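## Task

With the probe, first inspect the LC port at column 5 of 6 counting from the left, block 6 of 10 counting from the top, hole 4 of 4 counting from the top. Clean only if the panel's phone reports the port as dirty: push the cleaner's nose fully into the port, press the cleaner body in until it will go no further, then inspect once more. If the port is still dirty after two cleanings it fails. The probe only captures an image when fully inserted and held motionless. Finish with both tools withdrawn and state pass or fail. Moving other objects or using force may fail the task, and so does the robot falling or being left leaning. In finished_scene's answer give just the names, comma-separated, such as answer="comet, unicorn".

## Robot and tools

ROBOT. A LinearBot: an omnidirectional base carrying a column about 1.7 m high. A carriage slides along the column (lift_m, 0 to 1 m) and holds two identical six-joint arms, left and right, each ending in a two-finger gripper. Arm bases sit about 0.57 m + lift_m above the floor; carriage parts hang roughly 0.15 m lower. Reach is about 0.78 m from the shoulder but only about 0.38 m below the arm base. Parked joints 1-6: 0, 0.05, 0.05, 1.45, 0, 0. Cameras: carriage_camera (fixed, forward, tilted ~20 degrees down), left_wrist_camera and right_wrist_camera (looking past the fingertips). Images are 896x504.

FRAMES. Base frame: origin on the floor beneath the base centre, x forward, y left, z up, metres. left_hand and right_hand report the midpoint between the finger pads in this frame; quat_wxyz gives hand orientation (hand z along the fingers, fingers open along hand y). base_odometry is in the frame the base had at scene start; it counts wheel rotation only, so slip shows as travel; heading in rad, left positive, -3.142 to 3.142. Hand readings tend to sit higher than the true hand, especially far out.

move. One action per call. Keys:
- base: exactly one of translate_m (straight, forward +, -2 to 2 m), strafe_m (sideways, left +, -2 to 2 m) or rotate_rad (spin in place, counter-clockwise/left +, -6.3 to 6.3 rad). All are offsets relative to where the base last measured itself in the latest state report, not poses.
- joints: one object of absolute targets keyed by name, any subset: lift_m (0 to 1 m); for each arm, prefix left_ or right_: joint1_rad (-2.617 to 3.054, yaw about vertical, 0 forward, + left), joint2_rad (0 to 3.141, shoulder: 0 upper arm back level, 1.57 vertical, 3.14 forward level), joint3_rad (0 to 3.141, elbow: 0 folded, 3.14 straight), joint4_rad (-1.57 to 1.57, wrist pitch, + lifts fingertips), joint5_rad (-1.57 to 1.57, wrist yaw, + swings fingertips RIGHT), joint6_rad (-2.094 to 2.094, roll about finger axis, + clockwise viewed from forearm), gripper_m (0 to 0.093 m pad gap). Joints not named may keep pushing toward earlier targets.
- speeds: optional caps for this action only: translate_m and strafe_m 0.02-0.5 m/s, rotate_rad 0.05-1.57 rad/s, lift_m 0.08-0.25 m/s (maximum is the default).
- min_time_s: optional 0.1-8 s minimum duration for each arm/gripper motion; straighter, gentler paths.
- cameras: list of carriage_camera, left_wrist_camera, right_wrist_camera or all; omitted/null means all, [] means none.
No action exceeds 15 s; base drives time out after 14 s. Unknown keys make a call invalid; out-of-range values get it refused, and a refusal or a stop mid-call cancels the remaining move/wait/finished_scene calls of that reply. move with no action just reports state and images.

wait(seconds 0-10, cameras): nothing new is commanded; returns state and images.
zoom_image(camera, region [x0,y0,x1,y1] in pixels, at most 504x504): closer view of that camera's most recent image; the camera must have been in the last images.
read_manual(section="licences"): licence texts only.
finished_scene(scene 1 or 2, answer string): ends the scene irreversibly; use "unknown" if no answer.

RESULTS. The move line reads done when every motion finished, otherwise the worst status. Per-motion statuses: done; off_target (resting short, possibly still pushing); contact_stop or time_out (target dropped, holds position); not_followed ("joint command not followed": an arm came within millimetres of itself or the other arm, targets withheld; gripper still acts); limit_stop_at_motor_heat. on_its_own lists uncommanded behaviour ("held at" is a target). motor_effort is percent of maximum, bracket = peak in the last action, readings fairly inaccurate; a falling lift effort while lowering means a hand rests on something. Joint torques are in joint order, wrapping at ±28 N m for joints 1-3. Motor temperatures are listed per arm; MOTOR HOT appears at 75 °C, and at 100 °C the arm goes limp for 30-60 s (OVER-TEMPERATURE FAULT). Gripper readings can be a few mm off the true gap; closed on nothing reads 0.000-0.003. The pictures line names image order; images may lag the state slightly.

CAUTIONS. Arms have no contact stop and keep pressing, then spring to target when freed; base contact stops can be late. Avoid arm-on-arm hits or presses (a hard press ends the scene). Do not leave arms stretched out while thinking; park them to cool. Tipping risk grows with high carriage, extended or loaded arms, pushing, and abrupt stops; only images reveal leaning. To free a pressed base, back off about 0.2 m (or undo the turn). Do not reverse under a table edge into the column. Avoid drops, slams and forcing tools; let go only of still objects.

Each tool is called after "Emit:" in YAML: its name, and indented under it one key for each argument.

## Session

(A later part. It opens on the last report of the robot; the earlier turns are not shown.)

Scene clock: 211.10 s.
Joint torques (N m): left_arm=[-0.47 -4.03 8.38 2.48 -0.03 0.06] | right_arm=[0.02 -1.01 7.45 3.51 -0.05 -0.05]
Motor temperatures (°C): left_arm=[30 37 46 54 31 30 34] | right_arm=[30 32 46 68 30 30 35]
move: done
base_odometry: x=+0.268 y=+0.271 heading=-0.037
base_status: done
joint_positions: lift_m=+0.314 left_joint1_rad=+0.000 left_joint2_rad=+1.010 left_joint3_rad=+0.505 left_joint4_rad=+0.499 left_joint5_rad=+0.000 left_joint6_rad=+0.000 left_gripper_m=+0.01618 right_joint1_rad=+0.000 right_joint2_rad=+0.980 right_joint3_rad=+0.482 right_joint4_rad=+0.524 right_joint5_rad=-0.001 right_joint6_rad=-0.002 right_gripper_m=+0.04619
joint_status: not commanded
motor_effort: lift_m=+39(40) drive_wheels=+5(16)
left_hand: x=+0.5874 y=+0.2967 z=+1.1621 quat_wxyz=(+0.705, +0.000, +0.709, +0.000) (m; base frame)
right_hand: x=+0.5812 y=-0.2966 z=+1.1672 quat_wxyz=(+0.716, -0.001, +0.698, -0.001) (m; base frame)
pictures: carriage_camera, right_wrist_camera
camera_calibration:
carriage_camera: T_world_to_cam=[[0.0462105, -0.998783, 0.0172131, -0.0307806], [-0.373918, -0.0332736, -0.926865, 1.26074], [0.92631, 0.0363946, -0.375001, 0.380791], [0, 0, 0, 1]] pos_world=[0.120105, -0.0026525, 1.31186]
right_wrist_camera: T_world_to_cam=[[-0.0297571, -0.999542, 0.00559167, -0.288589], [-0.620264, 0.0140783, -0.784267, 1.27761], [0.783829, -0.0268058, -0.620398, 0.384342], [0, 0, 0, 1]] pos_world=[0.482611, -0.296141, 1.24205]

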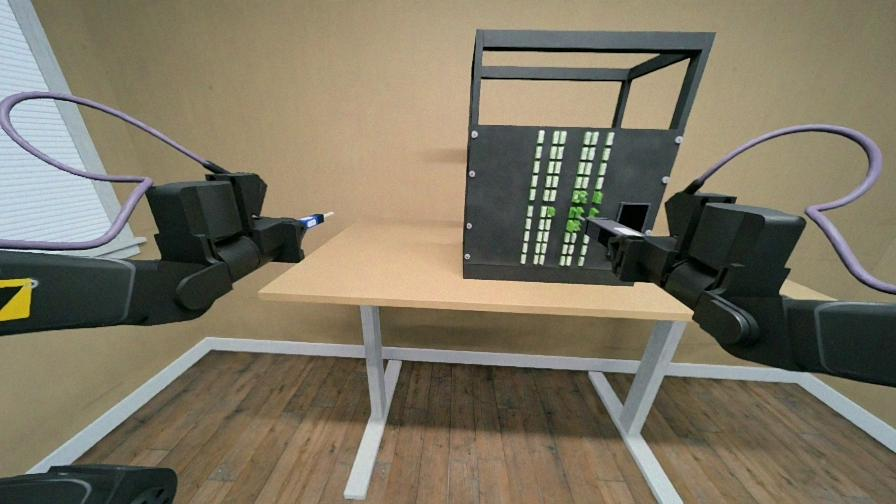

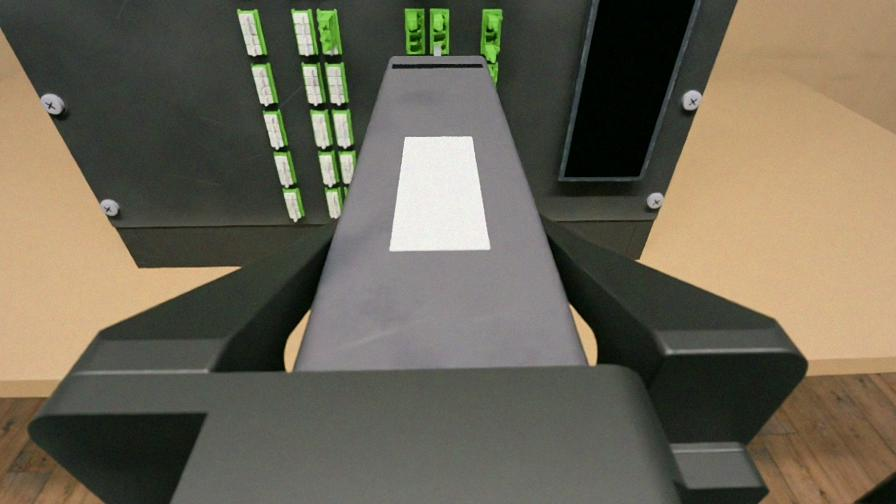

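Emit:
move:
  base: {"translate_m":-0.013}
  speeds: {"translate_m":0.03}
  cameras: ["right_wrist_camera"]

Emit:
zoom_image:
  camera: "right_wrist_camera"
  region: [410, 20, 460, 60]

Scene clock: 221.20 s.
Joint torques (N m): left_arm=[-0.51 -4.14 8.39 2.45 -0.03 0.05] | right_arm=[0.01 -3.55 7.43 3.27 -0.03 -0.04]
Motor temperatures (°C): left_arm=[30 37 46 55 31 30 34] | right_arm=[30 32 46 71 30 30 35]
move: done
base_odometry: x=+0.255 y=+0.271 heading=-0.037
base_status: done
joint_positions: lift_m=+0.314 left_joint1_rad=+0.000 left_joint2_rad=+1.010 left_joint3_rad=+0.505 left_joint4_rad=+0.499 left_joint5_rad=+0.000 left_joint6_rad=+0.000 left_gripper_m=+0.01618 right_joint1_rad=+0.000 right_joint2_rad=+1.007 right_joint3_rad=+0.482 right_joint4_rad=+0.545 right_joint5_rad=-0.001 right_joint6_rad=-0.002 right_gripper_m=+0.04619
joint_status: not commanded
motor_effort: lift_m=+40(41) drive_wheels=+2(10)
left_hand: x=+0.5874 y=+0.2967 z=+1.1621 quat_wxyz=(+0.705, +0.000, +0.709, +0.000) (m; base frame)
right_hand: x=+0.5853 y=-0.2966 z=+1.1633 quat_wxyz=(+0.714, -0.001, +0.700, -0.001) (m; base frame)
pictures: right_wrist_camera
camera_calibration:
right_wrist_camera: T_world_to_cam=[[-0.0297268, -0.999542, 0.00574868, -0.288645], [-0.624397, 0.0140781, -0.78098, 1.27568], [0.780541, -0.0268055, -0.624529, 0.385417], [0, 0, 0, 1]] pos_world=[0.487117, -0.296141, 1.23865]

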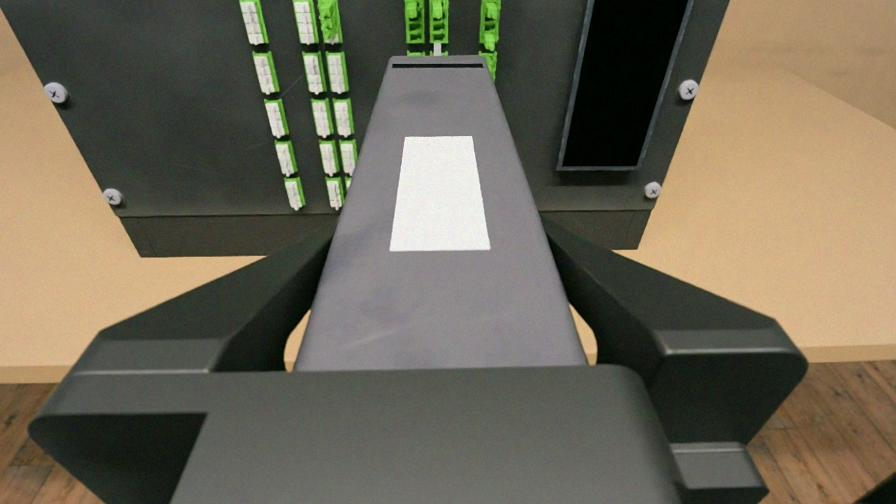

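Scaled by 10.080 from the camera's 896x504 image, which has a finer 1280x720 frame.

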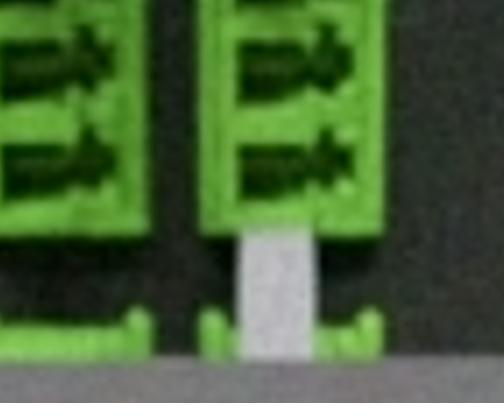

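Emit:
move:
  base: {"strafe_m":-0.0004}
  joints: {"lift_m":0.3177}
  cameras: []

Emit:
move:
  base: {"translate_m":0.004}
  speeds: {"translate_m":0.02}
  cameras: ["right_wrist_camera"]

Emit:
zoom_image:
  camera: "right_wrist_camera"
  region: [410, 20, 460, 60]

Scene clock: 234.10 s.
Joint torques (N m): left_arm=[-0.47 -3.97 8.44 2.45 0.01 0.04] | right_arm=[-0.02 -3.49 7.51 3.29 -0.04 -0.06]
Motor temperatures (°C): left_arm=[30 37 46 55 31 30 34] | right_arm=[30 32 46 72 30 30 35]
move: done
base_odometry: x=+0.255 y=+0.271 heading=-0.037
base_status: done
joint_positions: lift_m=+0.318 left_joint1_rad=+0.000 left_joint2_rad=+1.010 left_joint3_rad=+0.505 left_joint4_rad=+0.502 left_joint5_rad=+0.000 left_joint6_rad=+0.000 left_gripper_m=+0.01618 right_joint1_rad=+0.000 right_joint2_rad=+1.007 right_joint3_rad=+0.482 right_joint4_rad=+0.545 right_joint5_rad=-0.001 right_joint6_rad=-0.002 right_gripper_m=+0.04619
joint_status: all done
motor_effort: lift_m=+41(46) drive_wheels=-1(2)
left_hand: x=+0.5873 y=+0.2967 z=+1.1659 quat_wxyz=(+0.706, +0.000, +0.708, +0.000) (m; base frame)
right_hand: x=+0.5853 y=-0.2966 z=+1.1664 quat_wxyz=(+0.714, -0.001, +0.700, -0.001) (m; base frame)
pictures: none
No camera images: "cameras" was empty.

Scene clock: 234.67 s.
Joint torques (N m): left_arm=[-0.42 -4.01 8.42 2.47 -0.03 0.05] | right_arm=[-0.03 -2.91 7.3 3.33 -0.03 -0.05]
Motor temperatures (°C): left_arm=[30 37 46 55 31 30 34] | right_arm=[30 32 46 72 30 30 35]
move: done
base_odometry: x=+0.259 y=+0.271 heading=-0.037
base_status: done
joint_positions: lift_m=+0.318 left_joint1_rad=+0.000 left_joint2_rad=+1.010 left_joint3_rad=+0.505 left_joint4_rad=+0.501 left_joint5_rad=+0.000 left_joint6_rad=+0.000 left_gripper_m=+0.01618 right_joint1_rad=+0.000 right_joint2_rad=+1.001 right_joint3_rad=+0.482 right_joint4_rad=+0.539 right_joint5_rad=-0.001 right_joint6_rad=-0.002 right_gripper_m=+0.04619
joint_status: not commanded
motor_effort: lift_m=+41(42) drive_wheels=+4(13)
left_hand: x=+0.5873 y=+0.2967 z=+1.1657 quat_wxyz=(+0.706, +0.000, +0.709, +0.000) (m; base frame)
right_hand: x=+0.5845 y=-0.2966 z=+1.1669 quat_wxyz=(+0.714, -0.001, +0.700, -0.001) (m; base frame)
pictures: right_wrist_camera
camera_calibration:
right_wrist_camera: T_world_to_cam=[[-0.0297268, -0.999542, 0.00574868, -0.28869], [-0.624397, 0.0140781, -0.78098, 1.27807], [0.780541, -0.0268055, -0.624529, 0.388353], [0, 0, 0, 1]] pos_world=[0.486317, -0.296141, 1.24235]

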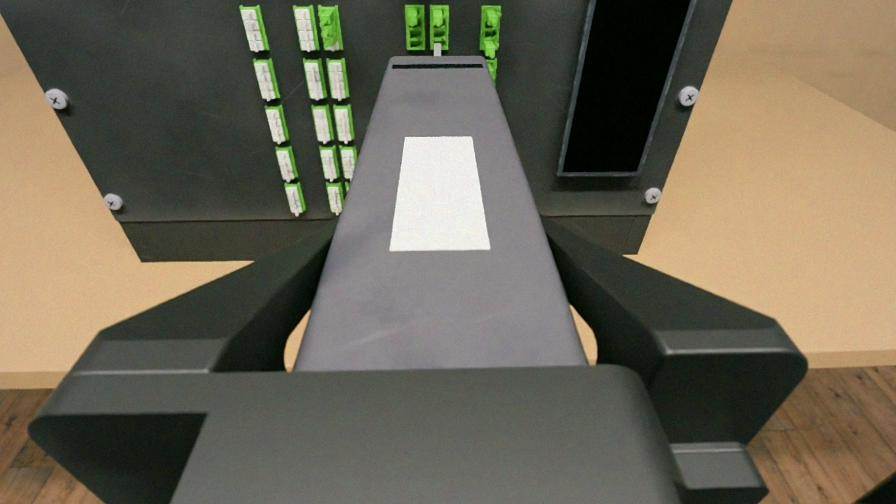

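Scaled by 10.080 from the camera's 896x504 image, which has a finer 1280x720 frame.

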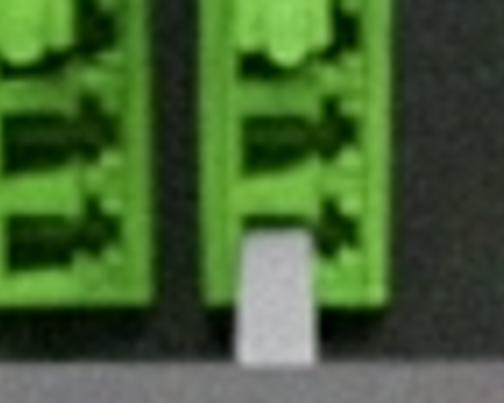

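Emit:
move:
  base: {"translate_m":-0.004}
  speeds: {"translate_m":0.03}
  cameras: []

Emit:
move:
  joints: {"lift_m":0.3187}
  cameras: ["right_wrist_camera"]

Emit:
zoom_image:
  camera: "right_wrist_camera"
  region: [410, 20, 460, 60]

Emit:
move:
  base: {"translate_m":0.004}
  speeds: {"translate_m":0.02}
  cameras: ["right_wrist_camera"]

Emit:
zoom_image:
  camera: "right_wrist_camera"
  region: [410, 20, 460, 60]

Scene clock: 240.20 s.
Joint torques (N m): left_arm=[-0.4 -3.92 8.44 2.45 -0.02 0.05] | right_arm=[-0.06 -3.02 7.41 3.34 -0.03 -0.02]
Motor temperatures (°C): left_arm=[30 37 46 55 31 30 34] | right_arm=[30 32 46 71 30 30 36]
move: done
base_odometry: x=+0.255 y=+0.271 heading=-0.037
base_status: done
joint_positions: lift_m=+0.318 left_joint1_rad=+0.000 left_joint2_rad=+1.008 left_joint3_rad=+0.505 left_joint4_rad=+0.501 left_joint5_rad=+0.000 left_joint6_rad=+0.000 left_gripper_m=+0.01618 right_joint1_rad=+0.000 right_joint2_rad=+1.003 right_joint3_rad=+0.482 right_joint4_rad=+0.543 right_joint5_rad=-0.001 right_joint6_rad=-0.002 right_gripper_m=+0.04619
joint_status: not commanded
motor_effort: lift_m=+40(42) drive_wheels=+1(15)
left_hand: x=+0.5871 y=+0.2967 z=+1.1661 quat_wxyz=(+0.706, +0.000, +0.708, +0.000) (m; base frame)
right_hand: x=+0.5847 y=-0.2966 z=+1.1673 quat_wxyz=(+0.715, -0.001, +0.699, -0.001) (m; base frame)
pictures: none
No camera images: "cameras" was empty.

Scene clock: 240.60 s.
Joint torques (N m): left_arm=[-0.44 -3.84 8.43 2.46 -0.03 0.05] | right_arm=[-0.18 -3.06 7.45 3.26 -0.04 -0.08]
Motor temperatures (°C): left_arm=[30 37 46 55 31 30 34] | right_arm=[30 32 46 71 30 30 36]
move: done
base_odometry: x=+0.255 y=+0.271 heading=-0.037
base_status: not commanded
joint_positions: lift_m=+0.318 left_joint1_rad=+0.000 left_joint2_rad=+1.007 left_joint3_rad=+0.505 left_joint4_rad=+0.501 left_joint5_rad=+0.000 left_joint6_rad=+0.000 left_gripper_m=+0.01618 right_joint1_rad=+0.000 right_joint2_rad=+1.003 right_joint3_rad=+0.482 right_joint4_rad=+0.543 right_joint5_rad=-0.001 right_joint6_rad=-0.002 right_gripper_m=+0.04619
joint_status: all done
motor_effort: lift_m=+42(46) drive_wheels=+0(1)
left_hand: x=+0.5870 y=+0.2967 z=+1.1674 quat_wxyz=(+0.707, +0.000, +0.708, +0.000) (m; base frame)
right_hand: x=+0.5848 y=-0.2966 z=+1.1683 quat_wxyz=(+0.715, -0.001, +0.699, -0.001) (m; base frame)
pictures: right_wrist_camera
camera_calibration:
right_wrist_camera: T_world_to_cam=[[-0.0297395, -0.999542, 0.00568085, -0.288603], [-0.622614, 0.014078, -0.782402, 1.27989], [0.781964, -0.0268053, -0.622747, 0.386057], [0, 0, 0, 1]] pos_world=[0.486415, -0.296141, 1.24345]

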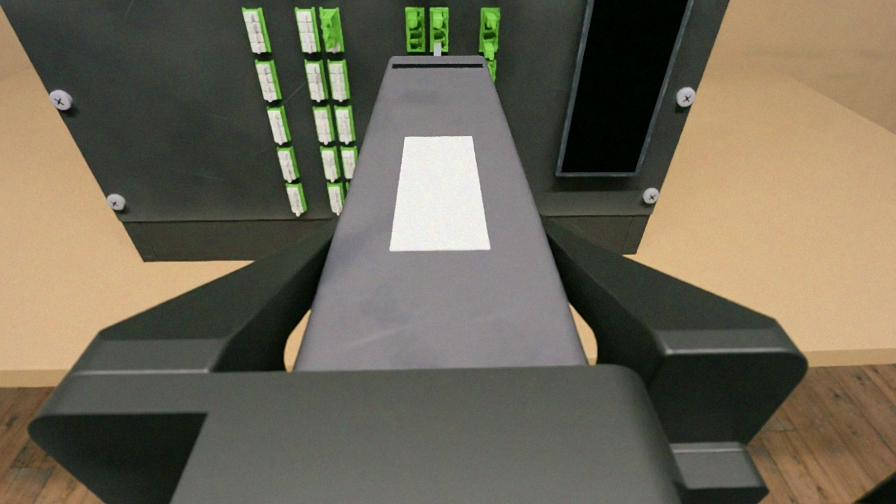

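Scaled by 10.080 from the camera's 896x504 image, which has a finer 1280x720 frame.

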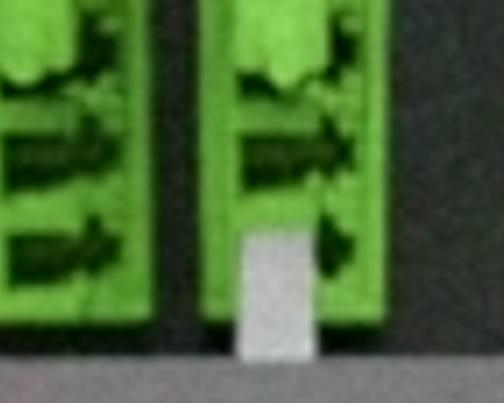

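Scene clock: 241.17 s.
Joint torques (N m): left_arm=[-0.46 -3.81 8.46 2.47 -0.03 0.05] | right_arm=[0.03 -2.97 7.35 3.3 -0.03 -0.07]
Motor temperatures (°C): left_arm=[30 37 46 55 31 30 34] | right_arm=[30 32 46 71 30 30 36]
move: done
base_odometry: x=+0.259 y=+0.271 heading=-0.037
base_status: done
joint_positions: lift_m=+0.318 left_joint1_rad=+0.000 left_joint2_rad=+1.007 left_joint3_rad=+0.505 left_joint4_rad=+0.501 left_joint5_rad=+0.000 left_joint6_rad=+0.000 left_gripper_m=+0.01618 right_joint1_rad=+0.000 right_joint2_rad=+1.001 right_joint3_rad=+0.482 right_joint4_rad=+0.541 right_joint5_rad=-0.001 right_joint6_rad=-0.002 right_gripper_m=+0.04619
joint_status: not commanded
motor_effort: lift_m=+41(42) drive_wheels=+4(12)
left_hand: x=+0.5870 y=+0.2967 z=+1.1674 quat_wxyz=(+0.706, +0.000, +0.708, +0.000) (m; base frame)
right_hand: x=+0.5844 y=-0.2966 z=+1.1684 quat_wxyz=(+0.715, -0.001, +0.699, -0.001) (m; base frame)
pictures: right_wrist_camera
camera_calibration:
right_wrist_camera: T_world_to_cam=[[-0.0297383, -0.999542, 0.00569348, -0.28863], [-0.622943, 0.0140786, -0.78214, 1.2797], [0.781702, -0.0268063, -0.623076, 0.386952], [0, 0, 0, 1]] pos_world=[0.486115, -0.296141, 1.24365]

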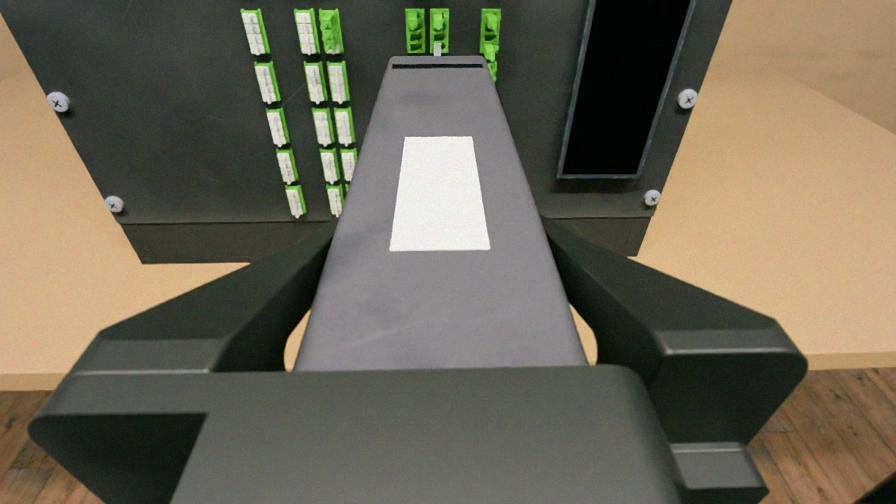

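Scaled by 10.080 from the camera's 896x504 image, which has a finer 1280x720 frame.

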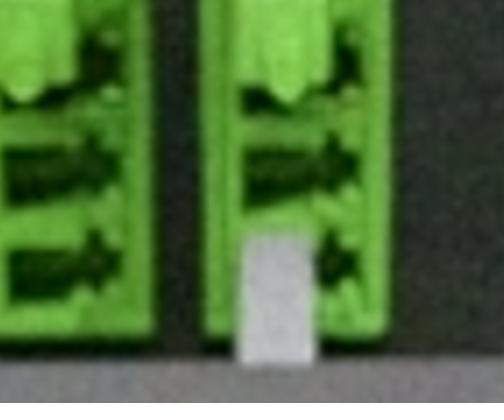

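Emit:
move:
  base: {"translate_m":-0.005}
  speeds: {"translate_m":0.03}
  cameras: []

Emit:
move:
  base: {"strafe_m":-0.0008}
  joints: {"lift_m":0.3175}
  cameras: ["right_wrist_camera"]

Emit:
zoom_image:
  camera: "right_wrist_camera"
  region: [410, 20, 460, 60]

Scene clock: 251.87 s.
Joint torques (N m): left_arm=[-0.54 -3.75 8.36 2.47 -0.03 0.05] | right_arm=[0.02 -3.21 7.38 3.22 -0.05 -0.07]
Motor temperatures (°C): left_arm=[30 37 46 55 31 30 34] | right_arm=[30 31 46 71 30 30 36]
move: done
base_odometry: x=+0.254 y=+0.271 heading=-0.037
base_status: done
joint_positions: lift_m=+0.318 left_joint1_rad=+0.000 left_joint2_rad=+1.007 left_joint3_rad=+0.505 left_joint4_rad=+0.500 left_joint5_rad=+0.000 left_joint6_rad=+0.000 left_gripper_m=+0.01618 right_joint1_rad=+0.000 right_joint2_rad=+1.003 right_joint3_rad=+0.482 right_joint4_rad=+0.543 right_joint5_rad=-0.001 right_joint6_rad=-0.002 right_gripper_m=+0.04619
joint_status: not commanded
motor_effort: lift_m=+42(42) drive_wheels=+0(11)
left_hand: x=+0.5870 y=+0.2967 z=+1.1673 quat_wxyz=(+0.706, +0.000, +0.708, +0.000) (m; base frame)
right_hand: x=+0.5846 y=-0.2966 z=+1.1684 quat_wxyz=(+0.715, -0.001, +0.699, -0.001) (m; base frame)
pictures: none
No camera images: "cameras" was empty.

Scene clock: 252.30 s.
Joint torques (N m): left_arm=[-0.39 -3.73 8.36 2.48 -0.04 0.05] | right_arm=[-0.12 -3.12 7.45 3.26 0 -0.08]
Motor temperatures (°C): left_arm=[30 37 46 55 31 30 34] | right_arm=[30 31 46 71 30 30 36]
move: done
base_odometry: x=+0.254 y=+0.270 heading=-0.037
base_status: done
joint_positions: lift_m=+0.318 left_joint1_rad=+0.000 left_joint2_rad=+1.007 left_joint3_rad=+0.505 left_joint4_rad=+0.499 left_joint5_rad=+0.000 left_joint6_rad=+0.000 left_gripper_m=+0.01618 right_joint1_rad=+0.000 right_joint2_rad=+1.003 right_joint3_rad=+0.482 right_joint4_rad=+0.543 right_joint5_rad=-0.001 right_joint6_rad=-0.002 right_gripper_m=+0.04619
joint_status: all done
motor_effort: lift_m=+35(36) drive_wheels=-1(3)
left_hand: x=+0.5870 y=+0.2967 z=+1.1663 quat_wxyz=(+0.706, +0.000, +0.708, +0.000) (m; base frame)
right_hand: x=+0.5848 y=-0.2966 z=+1.1674 quat_wxyz=(+0.715, -0.001, +0.699, -0.001) (m; base frame)
pictures: right_wrist_camera
camera_calibration:
right_wrist_camera: T_world_to_cam=[[-0.0297383, -0.999542, 0.00569348, -0.288615], [-0.622943, 0.0140786, -0.78214, 1.2791], [0.781702, -0.0268063, -0.623076, 0.386094], [0, 0, 0, 1]] pos_world=[0.486415, -0.296141, 1.24265]

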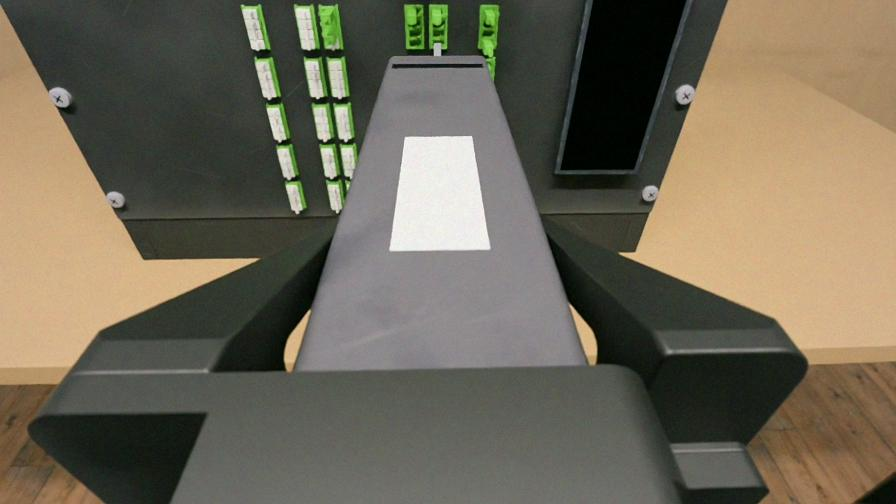

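Scaled by 10.080 from the camera's 896x504 image, which has a finer 1280x720 frame.

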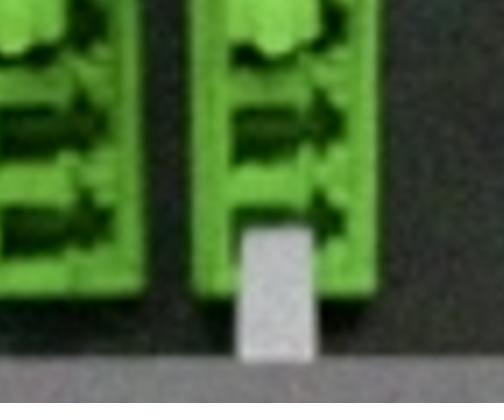

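Emit:
move:
  base: {"translate_m":0.0035}
  speeds: {"translate_m":0.02}
  cameras: ["right_wrist_camera"]

Emit:
zoom_image:
  camera: "right_wrist_camera"
  region: [422, 30, 452, 54]

Scene clock: 256.93 s.
Joint torques (N m): left_arm=[-0.43 -3.88 8.42 2.47 -0.03 0.05] | right_arm=[0.03 -3.22 7.3 3.29 0 -0.07]
Motor temperatures (°C): left_arm=[30 37 46 55 31 30 34] | right_arm=[30 31 46 71 30 30 36]
move: done
base_odometry: x=+0.257 y=+0.270 heading=-0.037
base_status: done
joint_positions: lift_m=+0.318 left_joint1_rad=+0.000 left_joint2_rad=+1.007 left_joint3_rad=+0.505 left_joint4_rad=+0.499 left_joint5_rad=+0.000 left_joint6_rad=+0.000 left_gripper_m=+0.01618 right_joint1_rad=+0.000 right_joint2_rad=+1.003 right_joint3_rad=+0.482 right_joint4_rad=+0.543 right_joint5_rad=-0.001 right_joint6_rad=-0.002 right_gripper_m=+0.04619
joint_status: not commanded
motor_effort: lift_m=+37(37) drive_wheels=+3(13)
left_hand: x=+0.5870 y=+0.2967 z=+1.1663 quat_wxyz=(+0.706, +0.000, +0.708, +0.000) (m; base frame)
right_hand: x=+0.5848 y=-0.2966 z=+1.1674 quat_wxyz=(+0.715, -0.001, +0.699, -0.001) (m; base frame)
pictures: right_wrist_camera
camera_calibration:
right_wrist_camera: T_world_to_cam=[[-0.0297383, -0.999542, 0.00569348, -0.288615], [-0.622943, 0.0140786, -0.78214, 1.2791], [0.781702, -0.0268063, -0.623076, 0.386094], [0, 0, 0, 1]] pos_world=[0.486415, -0.296141, 1.24265]

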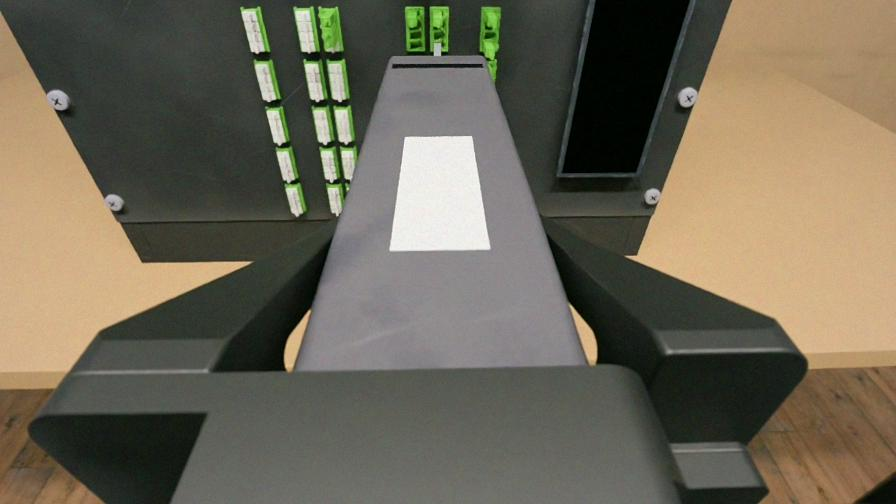

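Scaled by 16.800 from the camera's 896x504 image, which has a finer 1280x720 frame.

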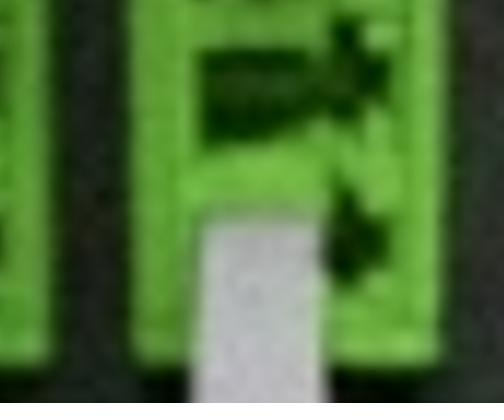

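Emit:
move:
  joints: {"lift_m":0.3171}
  cameras: []

Emit:
move:
  base: {"translate_m":0.0025}
  speeds: {"translate_m":0.02}
  cameras: ["right_wrist_camera"]

Emit:
zoom_image:
  camera: "right_wrist_camera"
  region: [422, 30, 452, 54]

Scene clock: 264.17 s.
Joint torques (N m): left_arm=[-0.44 -3.81 8.46 2.49 -0.02 0.05] | right_arm=[-0.02 -3.22 7.34 3.29 -0.02 -0.04]
Motor temperatures (°C): left_arm=[30 37 46 55 31 30 34] | right_arm=[30 32 47 72 30 30 36]
move: done
base_odometry: x=+0.257 y=+0.270 heading=-0.037
base_status: not commanded
joint_positions: lift_m=+0.317 left_joint1_rad=+0.000 left_joint2_rad=+1.007 left_joint3_rad=+0.505 left_joint4_rad=+0.499 left_joint5_rad=+0.000 left_joint6_rad=+0.000 left_gripper_m=+0.01618 right_joint1_rad=+0.000 right_joint2_rad=+1.003 right_joint3_rad=+0.482 right_joint4_rad=+0.543 right_joint5_rad=-0.001 right_joint6_rad=-0.002 right_gripper_m=+0.04619
joint_status: all done
motor_effort: lift_m=+35(35) drive_wheels=+3(3)
left_hand: x=+0.5870 y=+0.2967 z=+1.1660 quat_wxyz=(+0.706, +0.000, +0.708, +0.000) (m; base frame)
right_hand: x=+0.5848 y=-0.2966 z=+1.1671 quat_wxyz=(+0.715, -0.001, +0.699, -0.001) (m; base frame)
pictures: none
No camera images: "cameras" was empty.

Scene clock: 264.90 s.
Joint torques (N m): left_arm=[-0.42 -3.77 8.4 2.46 -0.02 0.05] | right_arm=[0.05 -3.03 7.34 3.21 -0.04 -0.08]
Motor temperatures (°C): left_arm=[30 37 47 55 31 30 34] | right_arm=[30 32 47 72 30 30 36]
move: done
base_odometry: x=+0.260 y=+0.270 heading=-0.037
base_status: done
joint_positions: lift_m=+0.317 left_joint1_rad=+0.000 left_joint2_rad=+1.007 left_joint3_rad=+0.505 left_joint4_rad=+0.500 left_joint5_rad=+0.000 left_joint6_rad=+0.000 left_gripper_m=+0.01618 right_joint1_rad=+0.000 right_joint2_rad=+1.003 right_joint3_rad=+0.482 right_joint4_rad=+0.544 right_joint5_rad=-0.001 right_joint6_rad=-0.002 right_gripper_m=+0.04619
joint_status: not commanded
motor_effort: lift_m=+35(35) drive_wheels=+3(16)
left_hand: x=+0.5870 y=+0.2967 z=+1.1661 quat_wxyz=(+0.706, +0.000, +0.708, +0.000) (m; base frame)
right_hand: x=+0.5848 y=-0.2966 z=+1.1673 quat_wxyz=(+0.715, -0.001, +0.699, -0.001) (m; base frame)
pictures: right_wrist_camera
camera_calibration:
right_wrist_camera: T_world_to_cam=[[-0.0297446, -0.999542, 0.00565955, -0.288572], [-0.622051, 0.0140786, -0.78285, 1.27933], [0.782412, -0.0268061, -0.622184, 0.384596], [0, 0, 0, 1]] pos_world=[0.486314, -0.296141, 1.24245]

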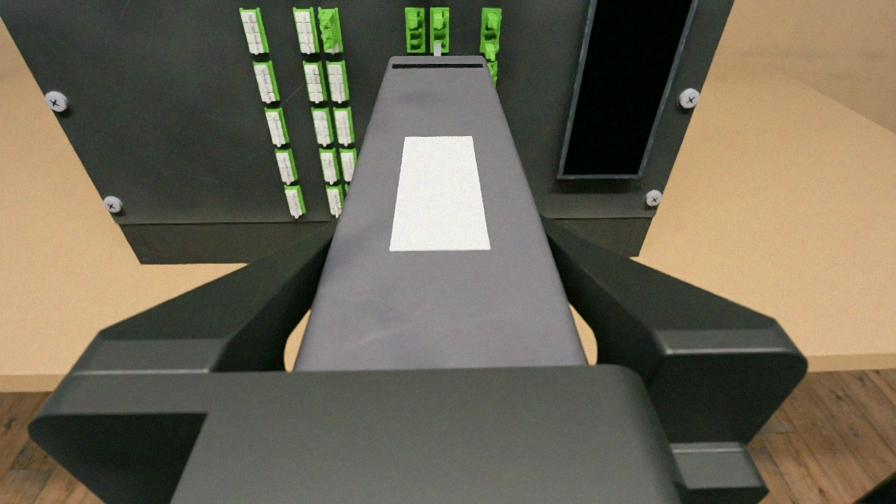

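Scaled by 16.800 from the camera's 896x504 image, which has a finer 1280x720 frame.

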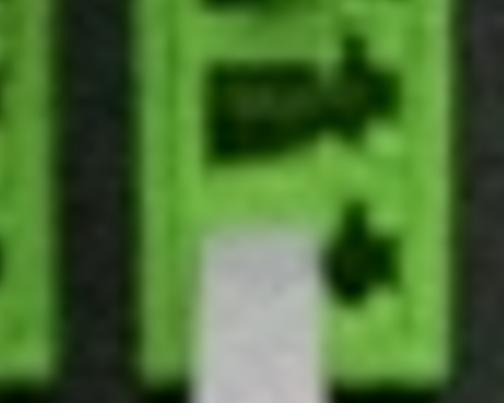

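Emit:
move:
  base: {"translate_m":0.003}
  speeds: {"translate_m":0.02}
  cameras: ["right_wrist_camera"]

Emit:
zoom_image:
  camera: "right_wrist_camera"
  region: [422, 36, 452, 60]

Scene clock: 268.33 s.
Joint torques (N m): left_arm=[-0.43 -3.85 8.5 2.48 -0.03 0.04] | right_arm=[-0.01 -3.23 7.38 3.23 -0.05 -0.06]
Motor temperatures (°C): left_arm=[30 37 47 56 31 30 34] | right_arm=[30 32 47 73 30 30 36]
move: done
base_odometry: x=+0.263 y=+0.270 heading=-0.036
base_status: done
joint_positions: lift_m=+0.317 left_joint1_rad=+0.000 left_joint2_rad=+1.007 left_joint3_rad=+0.505 left_joint4_rad=+0.500 left_joint5_rad=+0.000 left_joint6_rad=+0.000 left_gripper_m=+0.01618 right_joint1_rad=+0.000 right_joint2_rad=+1.005 right_joint3_rad=+0.482 right_joint4_rad=+0.545 right_joint5_rad=-0.001 right_joint6_rad=-0.002 right_gripper_m=+0.04619
joint_status: not commanded
motor_effort: lift_m=+34(36) drive_wheels=-2(10)
left_hand: x=+0.5870 y=+0.2967 z=+1.1661 quat_wxyz=(+0.706, +0.000, +0.708, +0.000) (m; base frame)
right_hand: x=+0.5850 y=-0.2966 z=+1.1670 quat_wxyz=(+0.715, -0.001, +0.699, -0.001) (m; base frame)
pictures: right_wrist_camera
camera_calibration:
right_wrist_camera: T_world_to_cam=[[-0.0297395, -0.999542, 0.00568085, -0.288591], [-0.622614, 0.014078, -0.782402, 1.27908], [0.781964, -0.0268053, -0.622747, 0.385153], [0, 0, 0, 1]] pos_world=[0.486615, -0.296141, 1.24225]

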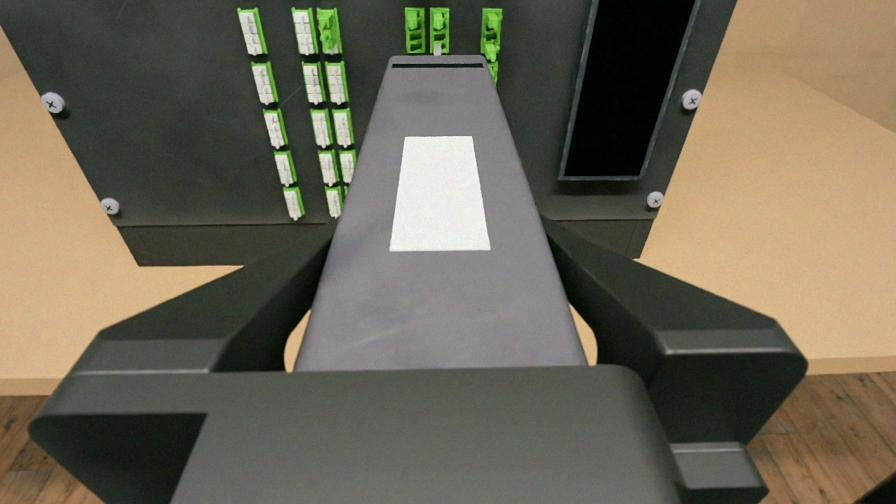

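Scaled by 16.800 from the camera's 896x504 image, which has a finer 1280x720 frame.

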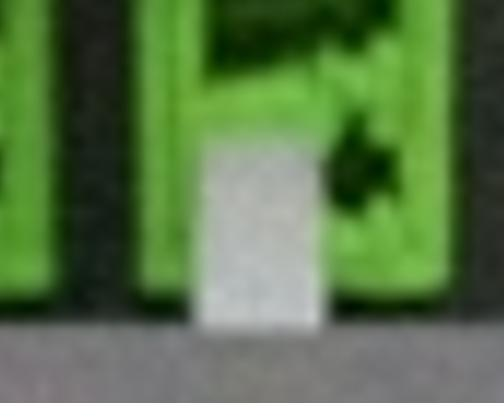

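Emit:
move:
  base: {"translate_m":0.003}
  speeds: {"translate_m":0.02}
  cameras: ["right_wrist_camera"]

Emit:
zoom_image:
  camera: "right_wrist_camera"
  region: [422, 36, 452, 60]

Scene clock: 271.47 s.
Joint torques (N m): left_arm=[-0.44 -3.82 8.44 2.47 -0.02 0.06] | right_arm=[-0.14 -1.91 7.36 3.45 -0.05 -0.06]
Motor temperatures (°C): left_arm=[30 37 47 56 31 30 34] | right_arm=[30 31 47 73 30 30 36]
move: done
base_odometry: x=+0.266 y=+0.270 heading=-0.036
base_status: done
joint_positions: lift_m=+0.317 left_joint1_rad=+0.000 left_joint2_rad=+1.007 left_joint3_rad=+0.505 left_joint4_rad=+0.500 left_joint5_rad=+0.000 left_joint6_rad=+0.000 left_gripper_m=+0.01618 right_joint1_rad=+0.000 right_joint2_rad=+0.990 right_joint3_rad=+0.482 right_joint4_rad=+0.529 right_joint5_rad=-0.001 right_joint6_rad=-0.002 right_gripper_m=+0.04619
joint_status: not commanded
motor_effort: lift_m=+35(35) drive_wheels=+4(15)
left_hand: x=+0.5870 y=+0.2967 z=+1.1661 quat_wxyz=(+0.706, +0.000, +0.708, +0.000) (m; base frame)
right_hand: x=+0.5828 y=-0.2966 z=+1.1680 quat_wxyz=(+0.714, -0.001, +0.700, -0.001) (m; base frame)
pictures: right_wrist_camera
camera_calibration:
right_wrist_camera: T_world_to_cam=[[-0.0297294, -0.999542, 0.00573804, -0.288735], [-0.624116, 0.0140784, -0.781205, 1.27787], [0.780766, -0.0268059, -0.624248, 0.389924], [0, 0, 0, 1]] pos_world=[0.484517, -0.296141, 1.24335]

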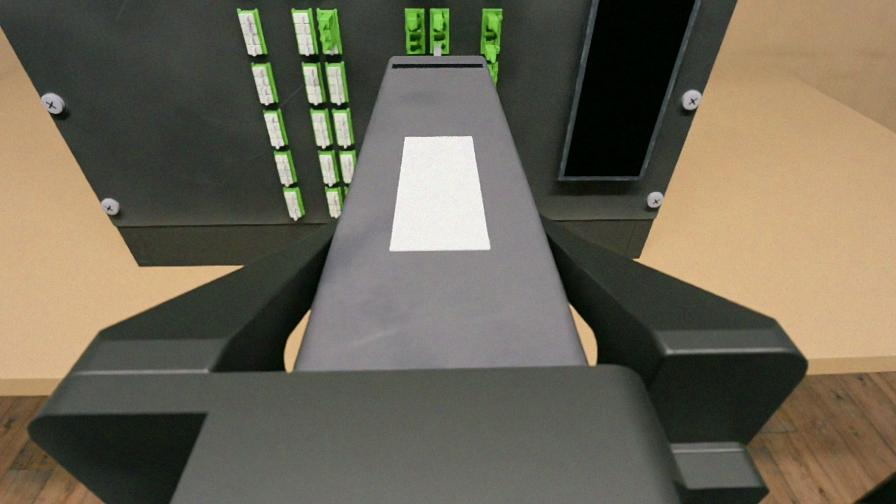

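Scaled by 16.800 from the camera's 896x504 image, which has a finer 1280x720 frame.

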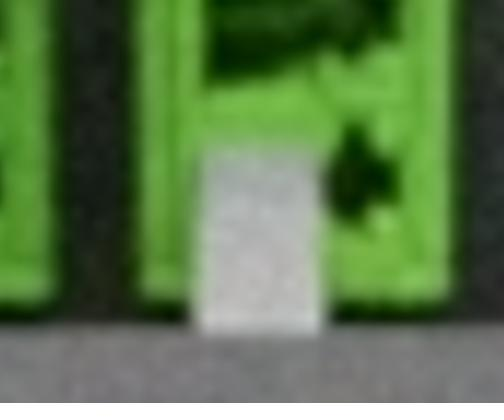

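Emit:
wait:
  seconds: 2
  cameras: ["carriage_camera","right_wrist_camera"]

Scene clock: 274.83 s.
Joint torques (N m): left_arm=[-0.43 -3.82 8.42 2.47 -0.02 0.05] | right_arm=[0.06 -1.89 7.32 3.44 -0.04 -0.06]
Motor temperatures (°C): left_arm=[30 36 47 56 31 30 34] | right_arm=[30 31 47 75 30 30 36]
MOTOR HOT: joint 4 (wrist pitch) of the right arm reports 75 °C; the controller stops that arm at 100 °C. To cool a motor, set the load down, stop pushing, or move to a pose that needs little force.
base_odometry: x=+0.266 y=+0.270 heading=-0.036
base_status: done
joint_positions: lift_m=+0.317 left_joint1_rad=+0.000 left_joint2_rad=+1.007 left_joint3_rad=+0.505 left_joint4_rad=+0.500 left_joint5_rad=+0.000 left_joint6_rad=+0.000 left_gripper_m=+0.01618 right_joint1_rad=+0.000 right_joint2_rad=+0.990 right_joint3_rad=+0.482 right_joint4_rad=+0.529 right_joint5_rad=-0.001 right_joint6_rad=-0.002 right_gripper_m=+0.04619
joint_status: not commanded
motor_effort: lift_m=+34(35) drive_wheels=+4(15)
left_hand: x=+0.5870 y=+0.2967 z=+1.1661 quat_wxyz=(+0.706, +0.000, +0.708, +0.000) (m; base frame)
right_hand: x=+0.5828 y=-0.2966 z=+1.1680 quat_wxyz=(+0.714, -0.001, +0.700, -0.001) (m; base frame)
wait: 2.00 s; at rest from the start
pictures: carriage_camera, right_wrist_camera
camera_calibration:
carriage_camera: T_world_to_cam=[[0.0462105, -0.998783, 0.0172131, -0.0308322], [-0.373918, -0.0332736, -0.926865, 1.26352], [0.92631, 0.0363946, -0.375001, 0.381916], [0, 0, 0, 1]] pos_world=[0.120105, -0.0026525, 1.31486]
right_wrist_camera: T_world_to_cam=[[-0.0297294, -0.999542, 0.00573804, -0.288735], [-0.624116, 0.0140784, -0.781205, 1.27787], [0.780766, -0.0268059, -0.624248, 0.389924], [0, 0, 0, 1]] pos_world=[0.484517, -0.296141, 1.24335]

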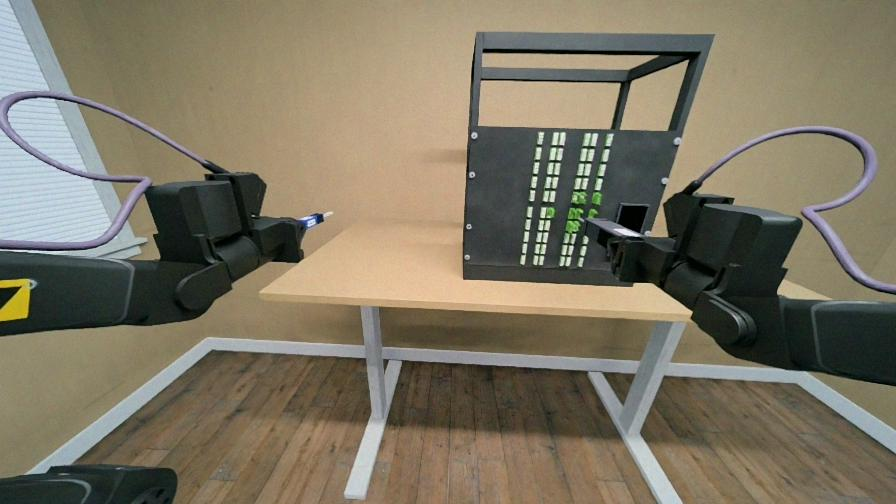

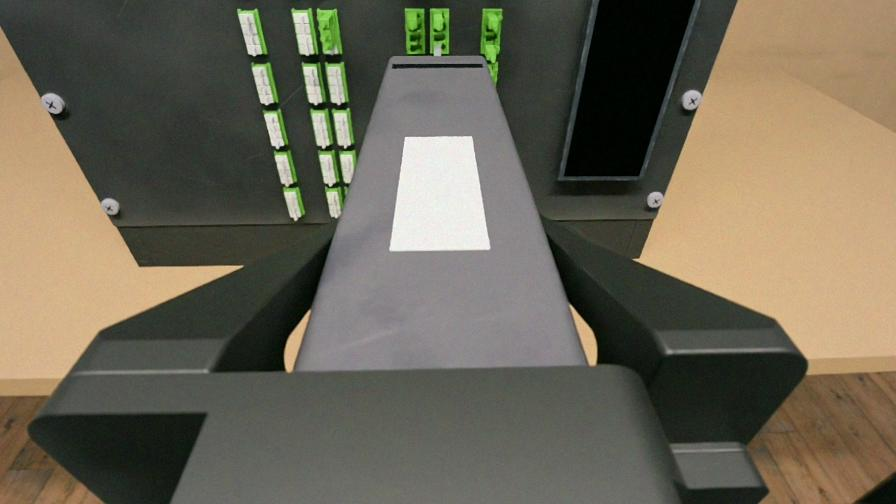

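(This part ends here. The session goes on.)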